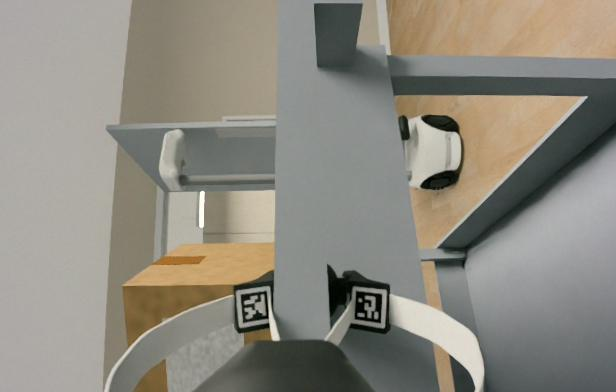

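Scene clock: 675.27 s.
move: r2 moving
r1: as last shown
r1.base_tilt: forward=-1.6 right=+1.2
r1.lidar_m: 3.88 2.23 1.91 1.91 0.25 0.33 - 1.41 2.12 2.84 1.27 1.24
r1.motor_effort: lift_m=+20(20) arm_m=+4(4) wheel_0=+0(1) wheel_1=+0(1) wheel_2=+0(0)
r1.servo_current: wrist_yaw_rad=46(65) wrist_pitch_rad=46(46) wrist_roll_rad=46(59) gripper_m=39(46)
r1.wrist_depth_mm: 136 137 - - 394 233 - / 108 138 - - 399 220 - / 115 138 244 - 407 220 160 / 133 149 - - 407 222 160 / 1336 1983 - - 410 224 160 / 1182 1229 194 1182 187 224 170 / 854 759 759 809 410 192 -
r2.base_odometry: x=-0.158 y=-1.248 heading=-2.205
r2.turned_by_wheels: +0.121
r2.turned_by_imu: +0.116
r2.base_tilt: forward=-0.7 right=+0.1
r2.lidar_m: 0.34 0.32 2.16 2.01 2.01 2.63 2.56 2.57 2.91 2.72 2.78 0.44
r2.base_status: rotate_rad moving
r2.joint_positions: lift_m=+0.688 arm_m=+0.000 wrist_yaw_rad=-0.012 wrist_pitch_rad=+0.008 wrist_roll_rad=+1.569 gripper_m=-0.035
r2.joint_status: not commanded
r2.measured_speeds: translate_m=+0.001 strafe_m=-0.001 rotate_rad=+0.423 lift_m=+0.000 arm_m=+0.000 wrist_yaw_rad=+0.000 wrist_pitch_rad=+0.000 wrist_roll_rad=+0.000
r2.motor_effort: lift_m=+21(21) arm_m=-4(4) wheel_0=-12(16) wheel_1=-7(10) wheel_2=-15(17)
r2.servo_current: wrist_yaw_rad=78(78) wrist_pitch_rad=52(59) wrist_roll_rad=52(52) gripper_m=98(98)
r2.hand_pose: x=+0.4582 y=-0.0910 z=+0.8636 quat_wxyz=(+0.708, +0.706, -0.002, -0.007) (m; r2's base frame)
r2.wrist_depth_mm: - - - 230 304 1308 1042 / - - - 213 286 1537 424 / - - - 200 266 1661 521 / - - - 187 250 809 - / - - 480 178 235 831 - / - 466 184 167 179 - - / - - 473 - 215 - -
pictures: none

Scene clock: 675.93 s.
earlier move: r2 done
r1.base_odometry: x=-1.849 y=+1.472 heading=+2.907
r1.turned_by_wheels: +0.000
r1.turned_by_imu: +0.000
r1.base_tilt: forward=-1.6 right=+1.3
r1.lidar_m: 3.92 2.24 1.89 1.91 0.25 0.30 - 1.43 2.14 2.81 1.29 1.22
r1.base_status: not commanded
r1.joint_positions: lift_m=+0.127 arm_m=+0.000 wrist_yaw_rad=+3.092 wrist_pitch_rad=+0.002 wrist_roll_rad=+0.000 gripper_m=+0.056
r1.joint_status: not commanded
r1.measured_speeds: all 0
r1.motor_effort: lift_m=+20(20) arm_m=+4(4) wheel_0=+1(1) wheel_1=+0(1) wheel_2=+0(0)
r1.servo_current: wrist_yaw_rad=46(65) wrist_pitch_rad=46(52) wrist_roll_rad=59(59) gripper_m=46(52)
r1.hand_pose: x=-0.1128 y=+0.1017 z=+0.3046 quat_wxyz=(+0.025, -0.001, +0.000, +1.000) (m; r1's base frame)
r1.wrist_depth_mm: 136 138 - - 392 234 - / 107 138 - - 397 220 - / 114 139 243 - 404 221 160 / 133 150 - - 404 224 160 / 1336 1983 - - 410 223 160 / 1182 1205 194 1229 187 224 170 / 842 750 750 798 410 193 -
r2.base_odometry: x=-0.158 y=-1.248 heading=-2.126
r2.turned_by_wheels: +0.079
r2.turned_by_imu: +0.077
r2.base_tilt: forward=-0.6 right=+0.1
r2.lidar_m: 0.36 0.40 2.13 1.99 2.06 2.69 2.54 2.67 2.86 2.72 2.82 0.45
r2.base_status: done
r2.joint_positions: lift_m=+0.688 arm_m=+0.000 wrist_yaw_rad=+0.003 wrist_pitch_rad=+0.008 wrist_roll_rad=+1.569 gripper_m=-0.035
r2.joint_status: not commanded
r2.measured_speeds: all 0
r2.motor_effort: lift_m=+21(21) arm_m=-4(4) wheel_0=-2(16) wheel_1=-4(10) wheel_2=-5(17)
r2.servo_current: wrist_yaw_rad=39(78) wrist_pitch_rad=46(59) wrist_roll_rad=26(59) gripper_m=98(104)
r2.hand_pose: x=+0.4596 y=-0.0866 z=+0.8636 quat_wxyz=(+0.708, +0.706, +0.004, -0.002) (m; r2's base frame)
r2.wrist_depth_mm: - - - 192 258 285 1042 / - - - 187 250 1661 1078 / - - - 182 244 831 - / - - 517 179 238 842 - / - 484 473 175 234 831 - / - - 185 169 178 - - / - - 544 - 224 - -
wait: 0.67 of 2 s (r2 has come to rest)
pictures: r2_head_camera, r2_wrist_camera
Images, in order (width x height): r2_head_camera 420x560, r2_wrist_camera 616x392.

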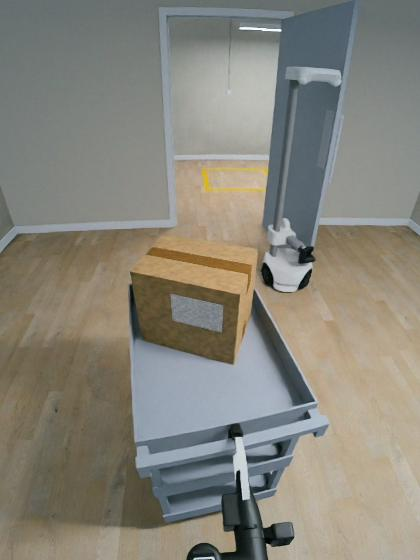

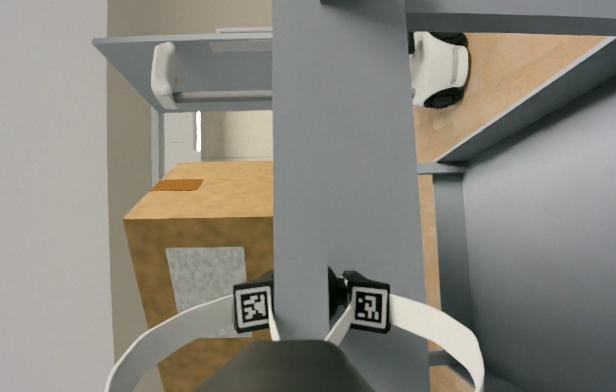

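>>> move:
  blocking: false
  r2: {"base":{"translate_m":-0.35,"strafe_m":-0.17},"pace":"slow"}

>>> wait:
  seconds: 6
  cameras: []

>>> move:
  blocking: false
  r2: {"base":{"translate_m":-0.35},"pace":"slow"}

>>> wait:
  seconds: 6
  cameras: ["r2_head_camera","r2_wrist_camera"]

Scene clock: 683.37 s.
move: r2 moving
r1: as last shown
r1.base_tilt: forward=-1.6 right=+1.2
r1.lidar_m: 3.89 2.24 1.92 1.93 0.25 0.29 - 1.42 2.11 2.84 1.28 1.24
r1.motor_effort: lift_m=+20(20) arm_m=+4(4) wheel_0=+0(1) wheel_1=+0(0) wheel_2=+0(0)
r1.servo_current: wrist_yaw_rad=52(59) wrist_pitch_rad=39(46) wrist_roll_rad=33(52) gripper_m=39(52)
r1.wrist_depth_mm: 136 138 - - 394 234 - / 108 138 - - 394 220 - / 115 138 242 - 402 220 160 / 133 150 - - 407 224 160 / 1336 1983 - - 404 224 161 / 1205 1205 193 1182 188 224 170 / 854 750 741 798 407 193 -
r2.base_odometry: x=-0.157 y=-1.234 heading=-2.126
r2.turned_by_wheels: +0.000
r2.turned_by_imu: +0.001
r2.base_tilt: forward=-0.6 right=+0.0
r2.lidar_m: 0.34 0.38 2.12 2.01 2.06 2.69 2.53 2.66 2.86 2.72 2.83 0.41
r2.base_status: translate_m moving; strafe_m moving
r2.joint_positions: lift_m=+0.688 arm_m=+0.000 wrist_yaw_rad=+0.003 wrist_pitch_rad=+0.008 wrist_roll_rad=+1.569 gripper_m=-0.035
r2.joint_status: not commanded
r2.measured_speeds: translate_m=-0.049 strafe_m=-0.025 rotate_rad=+0.002 lift_m=+0.000 arm_m=+0.000 wrist_yaw_rad=+0.000 wrist_pitch_rad=+0.000 wrist_roll_rad=+0.000
r2.motor_effort: lift_m=+21(21) arm_m=-4(4) wheel_0=-8(9) wheel_1=-10(10) wheel_2=+12(13)
r2.servo_current: wrist_yaw_rad=46(52) wrist_pitch_rad=52(52) wrist_roll_rad=39(59) gripper_m=91(104)
r2.hand_pose: x=+0.4596 y=-0.0866 z=+0.8636 quat_wxyz=(+0.708, +0.706, +0.004, -0.002) (m; r2's base frame)
r2.wrist_depth_mm: - - - 251 256 286 1042 / - - - 186 249 1661 525 / - - - 181 243 809 - / - - 504 178 238 854 - / - 484 473 174 233 831 - / - - 186 169 178 - - / - - 544 - 225 - -
pictures: none

Scene clock: 687.93 s.
earlier move: r2 done
r1.base_odometry: x=-1.849 y=+1.472 heading=+2.907
r1.turned_by_wheels: +0.000
r1.turned_by_imu: +0.000
r1.base_tilt: forward=-1.6 right=+1.3
r1.lidar_m: 3.91 2.24 1.90 1.91 0.25 0.31 - 1.42 2.12 2.82 1.79 1.53
r1.base_status: not commanded
r1.joint_positions: lift_m=+0.127 arm_m=+0.000 wrist_yaw_rad=+3.092 wrist_pitch_rad=+0.002 wrist_roll_rad=+0.000 gripper_m=+0.056
r1.joint_status: not commanded
r1.measured_speeds: all 0
r1.motor_effort: lift_m=+20(20) arm_m=+4(4) wheel_0=+1(1) wheel_1=+0(1) wheel_2=+0(0)
r1.servo_current: wrist_yaw_rad=46(72) wrist_pitch_rad=46(52) wrist_roll_rad=59(65) gripper_m=39(52)
r1.hand_pose: x=-0.1128 y=+0.1017 z=+0.3046 quat_wxyz=(+0.025, -0.001, +0.000, +1.000) (m; r1's base frame)
r1.wrist_depth_mm: 136 138 - - 392 235 - / 108 138 - - 397 220 - / 115 138 243 - 402 221 160 / 133 150 - - 407 224 160 / 1336 1921 - - 407 223 160 / 1182 1205 194 1205 187 224 170 / 854 750 778 809 410 193 -
r2.base_odometry: x=-0.118 y=-0.861 heading=-2.126
r2.turned_by_wheels: +0.000
r2.turned_by_imu: +0.001
r2.base_tilt: forward=-0.7 right=+0.1
r2.lidar_m: 0.35 0.36 2.27 2.16 2.26 2.31 2.21 2.29 2.67 2.54 2.65 0.44
r2.base_status: done
r2.joint_positions: lift_m=+0.688 arm_m=+0.000 wrist_yaw_rad=+0.004 wrist_pitch_rad=+0.008 wrist_roll_rad=+1.569 gripper_m=-0.035
r2.joint_status: not commanded
r2.measured_speeds: all 0
r2.motor_effort: lift_m=+21(21) arm_m=-4(4) wheel_0=-2(9) wheel_1=-5(10) wheel_2=+7(14)
r2.servo_current: wrist_yaw_rad=52(65) wrist_pitch_rad=46(59) wrist_roll_rad=46(59) gripper_m=91(111)
r2.hand_pose: x=+0.4596 y=-0.0864 z=+0.8636 quat_wxyz=(+0.708, +0.706, +0.004, -0.002) (m; r2's base frame)
r2.wrist_depth_mm: - - - 259 289 296 300 / - - - 265 273 1661 1182 / - - - 195 258 1661 - / - - - 185 247 809 - / - 517 466 179 236 831 - / - - 185 169 178 - - / - - 500 - 220 - -
wait: 4.57 of 6 s (r2 has come to rest)
pictures: none
No camera images: "cameras" was empty.

Scene clock: 688.43 s.
move: r2 moving
r1: as last shown
r1.lidar_m: 3.90 2.22 1.90 1.92 0.25 0.31 - 1.42 2.14 2.83 1.79 1.53
r1.motor_effort: lift_m=+20(20) arm_m=+4(4) wheel_0=+1(1) wheel_1=+0(0) wheel_2=+0(0)
r1.servo_current: wrist_yaw_rad=39(52) wrist_pitch_rad=52(52) wrist_roll_rad=59(59) gripper_m=39(46)
r1.wrist_depth_mm: 136 138 - - 389 234 - / 108 138 - - 399 219 - / 114 138 242 - 399 220 160 / 133 150 - - 407 223 160 / 1336 1983 - - 407 224 161 / 1182 1205 194 1205 187 224 170 / 842 750 759 809 413 193 -
r2.base_odometry: x=-0.111 y=-0.851 heading=-2.126
r2.turned_by_wheels: +0.000
r2.turned_by_imu: +0.000
r2.base_tilt: forward=-0.6 right=+0.1
r2.lidar_m: 0.34 0.34 2.26 2.15 2.25 2.30 2.20 2.27 2.70 2.56 2.67 0.46
r2.base_status: translate_m moving
r2.joint_positions: lift_m=+0.688 arm_m=+0.000 wrist_yaw_rad=+0.004 wrist_pitch_rad=+0.008 wrist_roll_rad=+1.569 gripper_m=-0.035
r2.joint_status: not commanded
r2.measured_speeds: translate_m=-0.048 strafe_m=+0.000 rotate_rad=+0.000 lift_m=+0.000 arm_m=+0.000 wrist_yaw_rad=+0.000 wrist_pitch_rad=+0.000 wrist_roll_rad=+0.000
r2.motor_effort: lift_m=+21(21) arm_m=-4(4) wheel_0=-3(7) wheel_1=-7(8) wheel_2=+10(13)
r2.servo_current: wrist_yaw_rad=46(52) wrist_pitch_rad=52(59) wrist_roll_rad=52(52) gripper_m=91(104)
r2.hand_pose: x=+0.4596 y=-0.0864 z=+0.8636 quat_wxyz=(+0.708, +0.706, +0.004, -0.002) (m; r2's base frame)
r2.wrist_depth_mm: - - - 262 291 297 301 / - - - 206 274 1661 1182 / - - - 196 258 1708 - / - - - 186 247 809 - / - - 466 178 236 831 - / - - 186 168 178 - - / - - 492 - 219 - -
pictures: none

Scene clock: 692.70 s.
earlier move: r2 done
r1.base_odometry: x=-1.849 y=+1.472 heading=+2.907
r1.turned_by_wheels: +0.000
r1.turned_by_imu: +0.000
r1.base_tilt: forward=-1.6 right=+1.3
r1.lidar_m: 3.87 2.20 1.91 1.90 0.25 0.29 - 1.44 2.15 2.83 3.28 1.83
r1.base_status: not commanded
r1.joint_positions: lift_m=+0.127 arm_m=+0.000 wrist_yaw_rad=+3.092 wrist_pitch_rad=+0.002 wrist_roll_rad=+0.000 gripper_m=+0.056
r1.joint_status: not commanded
r1.measured_speeds: all 0
r1.motor_effort: lift_m=+20(20) arm_m=+4(4) wheel_0=+1(2) wheel_1=+0(1) wheel_2=+0(0)
r1.servo_current: wrist_yaw_rad=52(72) wrist_pitch_rad=46(52) wrist_roll_rad=52(72) gripper_m=39(46)
r1.hand_pose: x=-0.1128 y=+0.1017 z=+0.3046 quat_wxyz=(+0.025, -0.001, +0.000, +1.000) (m; r1's base frame)
r1.wrist_depth_mm: 135 138 - - 392 233 - / 108 138 - - 397 220 - / 114 139 243 - 402 221 160 / 133 150 - - 407 223 160 / 1336 1983 - - 410 223 161 / 1160 1182 194 1182 187 223 170 / 854 759 750 809 410 193 -
r2.base_odometry: x=+0.067 y=-0.564 heading=-2.127
r2.turned_by_wheels: +0.000
r2.turned_by_imu: +0.000
r2.base_tilt: forward=-0.7 right=+0.1
r2.lidar_m: 0.36 0.36 2.29 2.14 2.25 1.97 1.85 1.91 2.61 2.58 2.66 0.44
r2.base_status: done
r2.joint_positions: lift_m=+0.688 arm_m=+0.000 wrist_yaw_rad=+0.000 wrist_pitch_rad=+0.008 wrist_roll_rad=+1.569 gripper_m=-0.035
r2.joint_status: not commanded
r2.measured_speeds: all 0
r2.motor_effort: lift_m=+21(21) arm_m=-4(4) wheel_0=-5(11) wheel_1=-4(8) wheel_2=+5(13)
r2.servo_current: wrist_yaw_rad=46(59) wrist_pitch_rad=52(59) wrist_roll_rad=52(65) gripper_m=98(104)
r2.hand_pose: x=+0.4593 y=-0.0874 z=+0.8636 quat_wxyz=(+0.708, +0.706, +0.003, -0.003) (m; r2's base frame)
r2.wrist_depth_mm: - - - 197 265 283 296 / - - - 191 255 1618 1160 / - - - 185 247 1661 - / - - 549 180 239 820 - / - 480 466 176 235 831 - / - - 186 168 180 - - / - - 530 - 222 - -
wait: 4.27 of 6 s (r2 has come to rest)
pictures: r2_head_camera, r2_wrist_camera
Images, in order (width x height): r2_head_camera 420x560, r2_wrist_camera 616x392.

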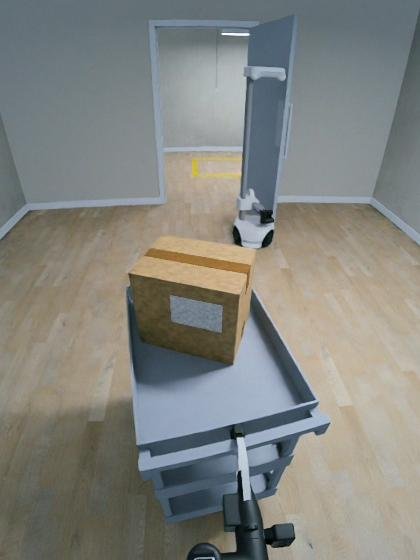

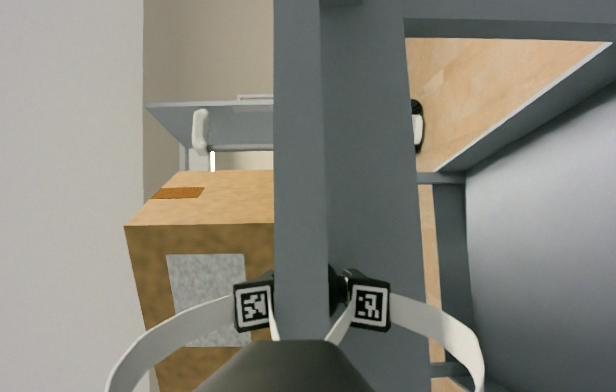

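>>> move:
  blocking: false
  r2: {"base":{"rotate_rad":0.05},"pace":"slow"}

>>> wait:
  seconds: 1.5
  cameras: []

>>> move:
  blocking: false
  r2: {"base":{"strafe_m":0.065,"translate_m":0.02},"pace":"slow"}

>>> wait:
  seconds: 2
  cameras: []

>>> move:
  blocking: false
  r2: {"base":{"translate_m":0.3,"strafe_m":0.01},"pace":"slow"}

>>> wait:
  seconds: 5
  cameras: ["r2_head_camera","r2_wrist_camera"]

Scene clock: 705.20 s.
move: r2 moving
r1: as last shown
r1.lidar_m: 3.88 2.22 1.91 1.89 0.25 0.31 - 1.41 2.15 2.82 3.25 1.81
r1.motor_effort: lift_m=+20(20) arm_m=+4(4) wheel_0=+1(1) wheel_1=+0(1) wheel_2=+0(0)
r1.servo_current: wrist_yaw_rad=39(72) wrist_pitch_rad=39(46) wrist_roll_rad=52(59) gripper_m=46(46)
r1.wrist_depth_mm: 136 138 - - 389 234 - / 108 138 - - 394 219 - / 115 139 243 - 402 220 160 / 133 150 - - 402 223 160 / 1308 1983 - - 410 224 160 / 1160 1205 193 1205 188 224 170 / 854 750 750 798 410 193 -
r2.base_odometry: x=+0.067 y=-0.564 heading=-2.078
r2.turned_by_wheels: +0.049
r2.turned_by_imu: +0.048
r2.base_tilt: forward=-0.7 right=+0.1
r2.lidar_m: 0.34 0.38 2.25 2.15 2.30 1.93 1.83 1.96 2.64 2.56 2.69 0.44
r2.base_status: rotate_rad moving
r2.joint_positions: lift_m=+0.688 arm_m=+0.000 wrist_yaw_rad=-0.003 wrist_pitch_rad=+0.008 wrist_roll_rad=+1.569 gripper_m=-0.035
r2.joint_status: not commanded
r2.measured_speeds: translate_m=+0.000 strafe_m=+0.000 rotate_rad=+0.000 lift_m=+0.000 arm_m=+0.000 wrist_yaw_rad=+0.021 wrist_pitch_rad=+0.000 wrist_roll_rad=+0.000
r2.motor_effort: lift_m=+21(21) arm_m=-4(4) wheel_0=-9(11) wheel_1=-5(9) wheel_2=-6(13)
r2.servo_current: wrist_yaw_rad=33(59) wrist_pitch_rad=52(59) wrist_roll_rad=39(65) gripper_m=104(104)
r2.hand_pose: x=+0.4590 y=-0.0883 z=+0.8636 quat_wxyz=(+0.708, +0.706, +0.002, -0.004) (m; r2's base frame)
r2.wrist_depth_mm: - - - 183 247 1499 1138 / - - - 180 242 1708 496 / - - - 177 238 778 - / - - 466 234 236 831 - / - - 484 173 231 842 - / - - 185 168 178 - - / - - 564 - 225 - -
pictures: none

Scene clock: 705.50 s.
earlier move: r2 done
r1.base_odometry: x=-1.849 y=+1.472 heading=+2.907
r1.turned_by_wheels: +0.000
r1.turned_by_imu: +0.000
r1.base_tilt: forward=-1.6 right=+1.3
r1.lidar_m: 3.90 2.21 1.91 1.91 0.25 0.30 - 1.42 2.14 2.81 3.26 1.83
r1.base_status: not commanded
r1.joint_positions: lift_m=+0.127 arm_m=+0.000 wrist_yaw_rad=+3.092 wrist_pitch_rad=+0.002 wrist_roll_rad=+0.000 gripper_m=+0.056
r1.joint_status: not commanded
r1.measured_speeds: all 0
r1.motor_effort: lift_m=+20(20) arm_m=+4(4) wheel_0=+1(1) wheel_1=+0(1) wheel_2=+0(0)
r1.servo_current: wrist_yaw_rad=46(72) wrist_pitch_rad=52(52) wrist_roll_rad=52(59) gripper_m=46(46)
r1.hand_pose: x=-0.1128 y=+0.1017 z=+0.3046 quat_wxyz=(+0.025, -0.001, +0.000, +1.000) (m; r1's base frame)
r1.wrist_depth_mm: 136 138 - - 392 235 - / 108 138 - - 397 220 - / 114 139 243 - 402 221 160 / 133 150 - - 407 224 160 / 1336 1983 - - 410 224 161 / 1205 1182 194 1182 187 222 170 / 854 750 750 809 413 193 -
r2.base_odometry: x=+0.067 y=-0.564 heading=-2.078
r2.turned_by_wheels: +0.000
r2.turned_by_imu: +0.000
r2.base_tilt: forward=-0.7 right=+0.1
r2.lidar_m: 0.34 0.38 2.24 2.12 2.28 1.95 1.84 1.97 2.66 2.55 2.71 0.44
r2.base_status: done
r2.joint_positions: lift_m=+0.688 arm_m=+0.000 wrist_yaw_rad=-0.003 wrist_pitch_rad=+0.008 wrist_roll_rad=+1.569 gripper_m=-0.035
r2.joint_status: not commanded
r2.measured_speeds: all 0
r2.motor_effort: lift_m=+21(21) arm_m=-4(4) wheel_0=-5(11) wheel_1=-5(9) wheel_2=-4(13)
r2.servo_current: wrist_yaw_rad=52(65) wrist_pitch_rad=52(59) wrist_roll_rad=46(65) gripper_m=104(104)
r2.hand_pose: x=+0.4591 y=-0.0882 z=+0.8636 quat_wxyz=(+0.708, +0.706, +0.002, -0.004) (m; r2's base frame)
r2.wrist_depth_mm: - - - 183 246 1499 1138 / - - - 180 242 1661 512 / - - - 177 239 768 - / - - 473 234 236 842 - / - - 480 173 232 820 - / - - 185 169 178 - - / - - 559 - 225 - -
wait: 0.30 of 1.5 s (r2 has come to rest)
pictures: none
No camera images: "cameras" was empty.

Scene clock: 706.00 s.
move: r2 moving
r1: as last shown
r1.lidar_m: 3.88 2.22 1.91 1.89 0.25 0.31 - 1.42 2.14 2.83 3.29 1.83
r1.motor_effort: lift_m=+20(20) arm_m=+4(4) wheel_0=+1(1) wheel_1=+1(1) wheel_2=+0(0)
r1.servo_current: wrist_yaw_rad=39(52) wrist_pitch_rad=39(52) wrist_roll_rad=59(59) gripper_m=39(46)
r1.wrist_depth_mm: 136 138 - - 394 235 - / 108 138 - - 399 220 - / 114 139 244 - 404 220 160 / 133 150 - - 410 222 160 / 1336 1863 - - 413 224 160 / 1182 1229 193 1182 188 223 170 / 842 750 750 788 410 193 -
r2.base_odometry: x=+0.075 y=-0.573 heading=-2.079
r2.turned_by_wheels: -0.001
r2.turned_by_imu: -0.001
r2.base_tilt: forward=-0.7 right=+0.1
r2.lidar_m: 0.37 0.39 2.23 2.12 2.28 1.95 1.86 1.96 2.68 2.56 2.71 0.43
r2.base_status: translate_m moving; strafe_m moving
r2.joint_positions: lift_m=+0.688 arm_m=+0.000 wrist_yaw_rad=-0.004 wrist_pitch_rad=+0.008 wrist_roll_rad=+1.569 gripper_m=-0.035
r2.joint_status: not commanded
r2.measured_speeds: translate_m=+0.015 strafe_m=+0.047 rotate_rad=-0.003 lift_m=+0.000 arm_m=+0.000 wrist_yaw_rad=-0.012 wrist_pitch_rad=+0.000 wrist_roll_rad=+0.000
r2.motor_effort: lift_m=+21(21) arm_m=-4(4) wheel_0=-10(10) wheel_1=+7(7) wheel_2=-9(10)
r2.servo_current: wrist_yaw_rad=52(59) wrist_pitch_rad=52(59) wrist_roll_rad=46(52) gripper_m=104(104)
r2.hand_pose: x=+0.4590 y=-0.0885 z=+0.8636 quat_wxyz=(+0.708, +0.706, +0.002, -0.004) (m; r2's base frame)
r2.wrist_depth_mm: - - - 246 249 1537 1138 / - - - 182 242 1708 508 / - - - 178 239 809 - / - - 480 234 236 842 - / - - 477 172 231 831 - / - - 185 168 179 - - / - - 554 - 225 - -
pictures: none

Scene clock: 707.40 s.
earlier move: r2 done
r1.base_odometry: x=-1.849 y=+1.472 heading=+2.907
r1.turned_by_wheels: +0.000
r1.turned_by_imu: +0.000
r1.base_tilt: forward=-1.5 right=+1.3
r1.lidar_m: 3.88 2.24 1.89 1.89 0.25 0.31 - 1.42 2.15 2.81 3.29 1.81
r1.base_status: not commanded
r1.joint_positions: lift_m=+0.127 arm_m=+0.000 wrist_yaw_rad=+3.092 wrist_pitch_rad=+0.002 wrist_roll_rad=+0.000 gripper_m=+0.056
r1.joint_status: not commanded
r1.measured_speeds: all 0
r1.motor_effort: lift_m=+20(20) arm_m=+4(4) wheel_0=+0(1) wheel_1=+0(1) wheel_2=+0(0)
r1.servo_current: wrist_yaw_rad=46(91) wrist_pitch_rad=46(52) wrist_roll_rad=65(78) gripper_m=46(46)
r1.hand_pose: x=-0.1128 y=+0.1017 z=+0.3046 quat_wxyz=(+0.025, -0.001, +0.000, +1.000) (m; r1's base frame)
r1.wrist_depth_mm: 136 138 - - 389 234 - / 108 138 - - 399 220 - / 114 138 243 - 402 221 160 / 133 150 - - 407 224 160 / 1336 1983 - - 407 223 161 / 1205 1205 193 1182 188 224 170 / 854 750 759 809 413 193 -
r2.base_odometry: x=+0.114 y=-0.613 heading=-2.078
r2.turned_by_wheels: +0.000
r2.turned_by_imu: +0.000
r2.base_tilt: forward=-0.7 right=+0.1
r2.lidar_m: 0.39 0.39 2.20 2.09 2.24 1.96 1.87 1.98 2.73 2.62 2.74 0.43
r2.base_status: done
r2.joint_positions: lift_m=+0.688 arm_m=+0.000 wrist_yaw_rad=-0.004 wrist_pitch_rad=+0.008 wrist_roll_rad=+1.569 gripper_m=-0.035
r2.joint_status: not commanded
r2.measured_speeds: all 0
r2.motor_effort: lift_m=+21(21) arm_m=-4(4) wheel_0=-3(11) wheel_1=+3(9) wheel_2=-8(11)
r2.servo_current: wrist_yaw_rad=59(59) wrist_pitch_rad=52(59) wrist_roll_rad=46(59) gripper_m=98(104)
r2.hand_pose: x=+0.4590 y=-0.0886 z=+0.8636 quat_wxyz=(+0.708, +0.706, +0.001, -0.004) (m; r2's base frame)
r2.wrist_depth_mm: - - - 170 232 1661 1160 / - - - 171 231 1576 - / - - 574 170 231 809 - / - 477 462 229 231 820 - / - - 496 169 229 842 - / - - 185 169 179 - - / - - - - 230 554 -
wait: 1.40 of 2 s (r2 has come to rest)
pictures: none
No camera images: "cameras" was empty.

Scene clock: 707.90 s.
move: r2 moving
r1: as last shown
r1.base_tilt: forward=-1.6 right=+1.3
r1.lidar_m: 3.89 2.20 1.91 1.91 0.25 0.30 - 1.41 2.16 2.82 3.28 1.77
r1.motor_effort: lift_m=+20(20) arm_m=+4(4) wheel_0=+1(1) wheel_1=+0(1) wheel_2=+0(0)
r1.servo_current: wrist_yaw_rad=52(59) wrist_pitch_rad=39(46) wrist_roll_rad=52(65) gripper_m=39(46)
r1.wrist_depth_mm: 136 138 - - 392 234 - / 108 138 - - 397 220 - / 114 138 242 - 404 221 160 / 133 150 - - 410 223 161 / 1366 1921 - - 410 224 160 / 1205 1182 193 1182 187 223 170 / 854 750 741 788 410 193 -
r2.base_odometry: x=+0.108 y=-0.624 heading=-2.078
r2.turned_by_wheels: +0.000
r2.turned_by_imu: +0.000
r2.base_tilt: forward=-0.7 right=+0.1
r2.lidar_m: 0.39 0.40 2.19 2.06 2.24 1.96 1.89 1.98 2.74 2.63 2.79 0.43
r2.base_status: translate_m moving; strafe_m moving
r2.joint_positions: lift_m=+0.688 arm_m=+0.000 wrist_yaw_rad=-0.004 wrist_pitch_rad=+0.008 wrist_roll_rad=+1.569 gripper_m=-0.035
r2.joint_status: not commanded
r2.measured_speeds: translate_m=+0.048 strafe_m=+0.001 rotate_rad=-0.002 lift_m=+0.000 arm_m=+0.000 wrist_yaw_rad=+0.000 wrist_pitch_rad=+0.000 wrist_roll_rad=+0.000
r2.motor_effort: lift_m=+21(21) arm_m=-4(4) wheel_0=+4(7) wheel_1=+6(7) wheel_2=-14(14)
r2.servo_current: wrist_yaw_rad=46(59) wrist_pitch_rad=52(52) wrist_roll_rad=52(59) gripper_m=98(98)
r2.hand_pose: x=+0.4590 y=-0.0886 z=+0.8636 quat_wxyz=(+0.708, +0.706, +0.001, -0.004) (m; r2's base frame)
r2.wrist_depth_mm: - - - 171 233 1618 1138 / - - - 171 232 1499 - / - - 574 170 232 809 - / - 488 462 229 230 842 - / - - 496 169 230 831 - / - - 185 168 178 - - / - - 603 - 229 549 -
pictures: none

Scene clock: 711.67 s.
earlier move: r2 done
r1.base_odometry: x=-1.849 y=+1.472 heading=+2.907
r1.turned_by_wheels: +0.000
r1.turned_by_imu: +0.000
r1.base_tilt: forward=-1.6 right=+1.3
r1.lidar_m: 3.91 2.21 1.91 1.90 0.25 0.31 - 1.40 2.14 2.84 1.76 1.53
r1.base_status: not commanded
r1.joint_positions: lift_m=+0.127 arm_m=+0.000 wrist_yaw_rad=+3.092 wrist_pitch_rad=+0.002 wrist_roll_rad=+0.000 gripper_m=+0.056
r1.joint_status: not commanded
r1.measured_speeds: all 0
r1.motor_effort: lift_m=+20(20) arm_m=+4(4) wheel_0=+1(1) wheel_1=+0(1) wheel_2=+0(0)
r1.servo_current: wrist_yaw_rad=33(72) wrist_pitch_rad=39(52) wrist_roll_rad=52(65) gripper_m=33(52)
r1.hand_pose: x=-0.1128 y=+0.1017 z=+0.3046 quat_wxyz=(+0.025, -0.001, +0.000, +1.000) (m; r1's base frame)
r1.wrist_depth_mm: 136 138 - - 389 236 - / 107 138 - - 397 220 - / 114 138 243 - 399 221 160 / 133 149 - - 404 223 160 / 1336 1983 - - 410 224 161 / 1182 1205 194 1182 187 224 170 / 854 750 759 788 410 193 -
r2.base_odometry: x=-0.023 y=-0.880 heading=-2.078
r2.turned_by_wheels: +0.000
r2.turned_by_imu: +0.002
r2.base_tilt: forward=-0.6 right=+0.0
r2.lidar_m: 0.39 0.40 2.15 2.06 2.19 2.22 2.15 2.29 2.73 2.65 2.79 0.44
r2.base_status: done
r2.joint_positions: lift_m=+0.688 arm_m=+0.000 wrist_yaw_rad=+0.000 wrist_pitch_rad=+0.008 wrist_roll_rad=+1.569 gripper_m=-0.035
r2.joint_status: not commanded
r2.measured_speeds: all 0
r2.motor_effort: lift_m=+21(21) arm_m=-4(4) wheel_0=+5(11) wheel_1=+5(8) wheel_2=-5(14)
r2.servo_current: wrist_yaw_rad=46(59) wrist_pitch_rad=46(59) wrist_roll_rad=46(65) gripper_m=104(104)
r2.hand_pose: x=+0.4593 y=-0.0874 z=+0.8636 quat_wxyz=(+0.708, +0.706, +0.003, -0.003) (m; r2's base frame)
r2.wrist_depth_mm: - - - 179 241 1576 1160 / - - - 177 238 1661 535 / - - 647 175 236 798 - / - - 459 232 233 842 - / - - 488 171 230 831 - / - - 187 169 178 - - / - - 569 - 228 - -
wait: 3.77 of 5 s (r2 has come to rest)
pictures: r2_head_camera, r2_wrist_camera
Images, in order (width x height): r2_head_camera 420x560, r2_wrist_camera 616x392.

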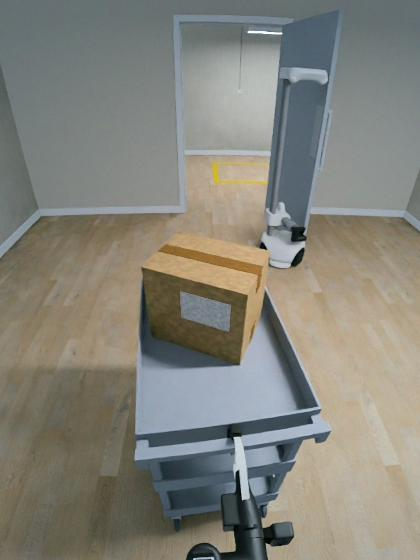

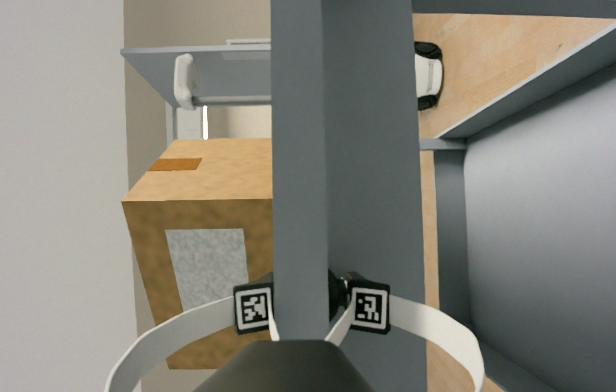

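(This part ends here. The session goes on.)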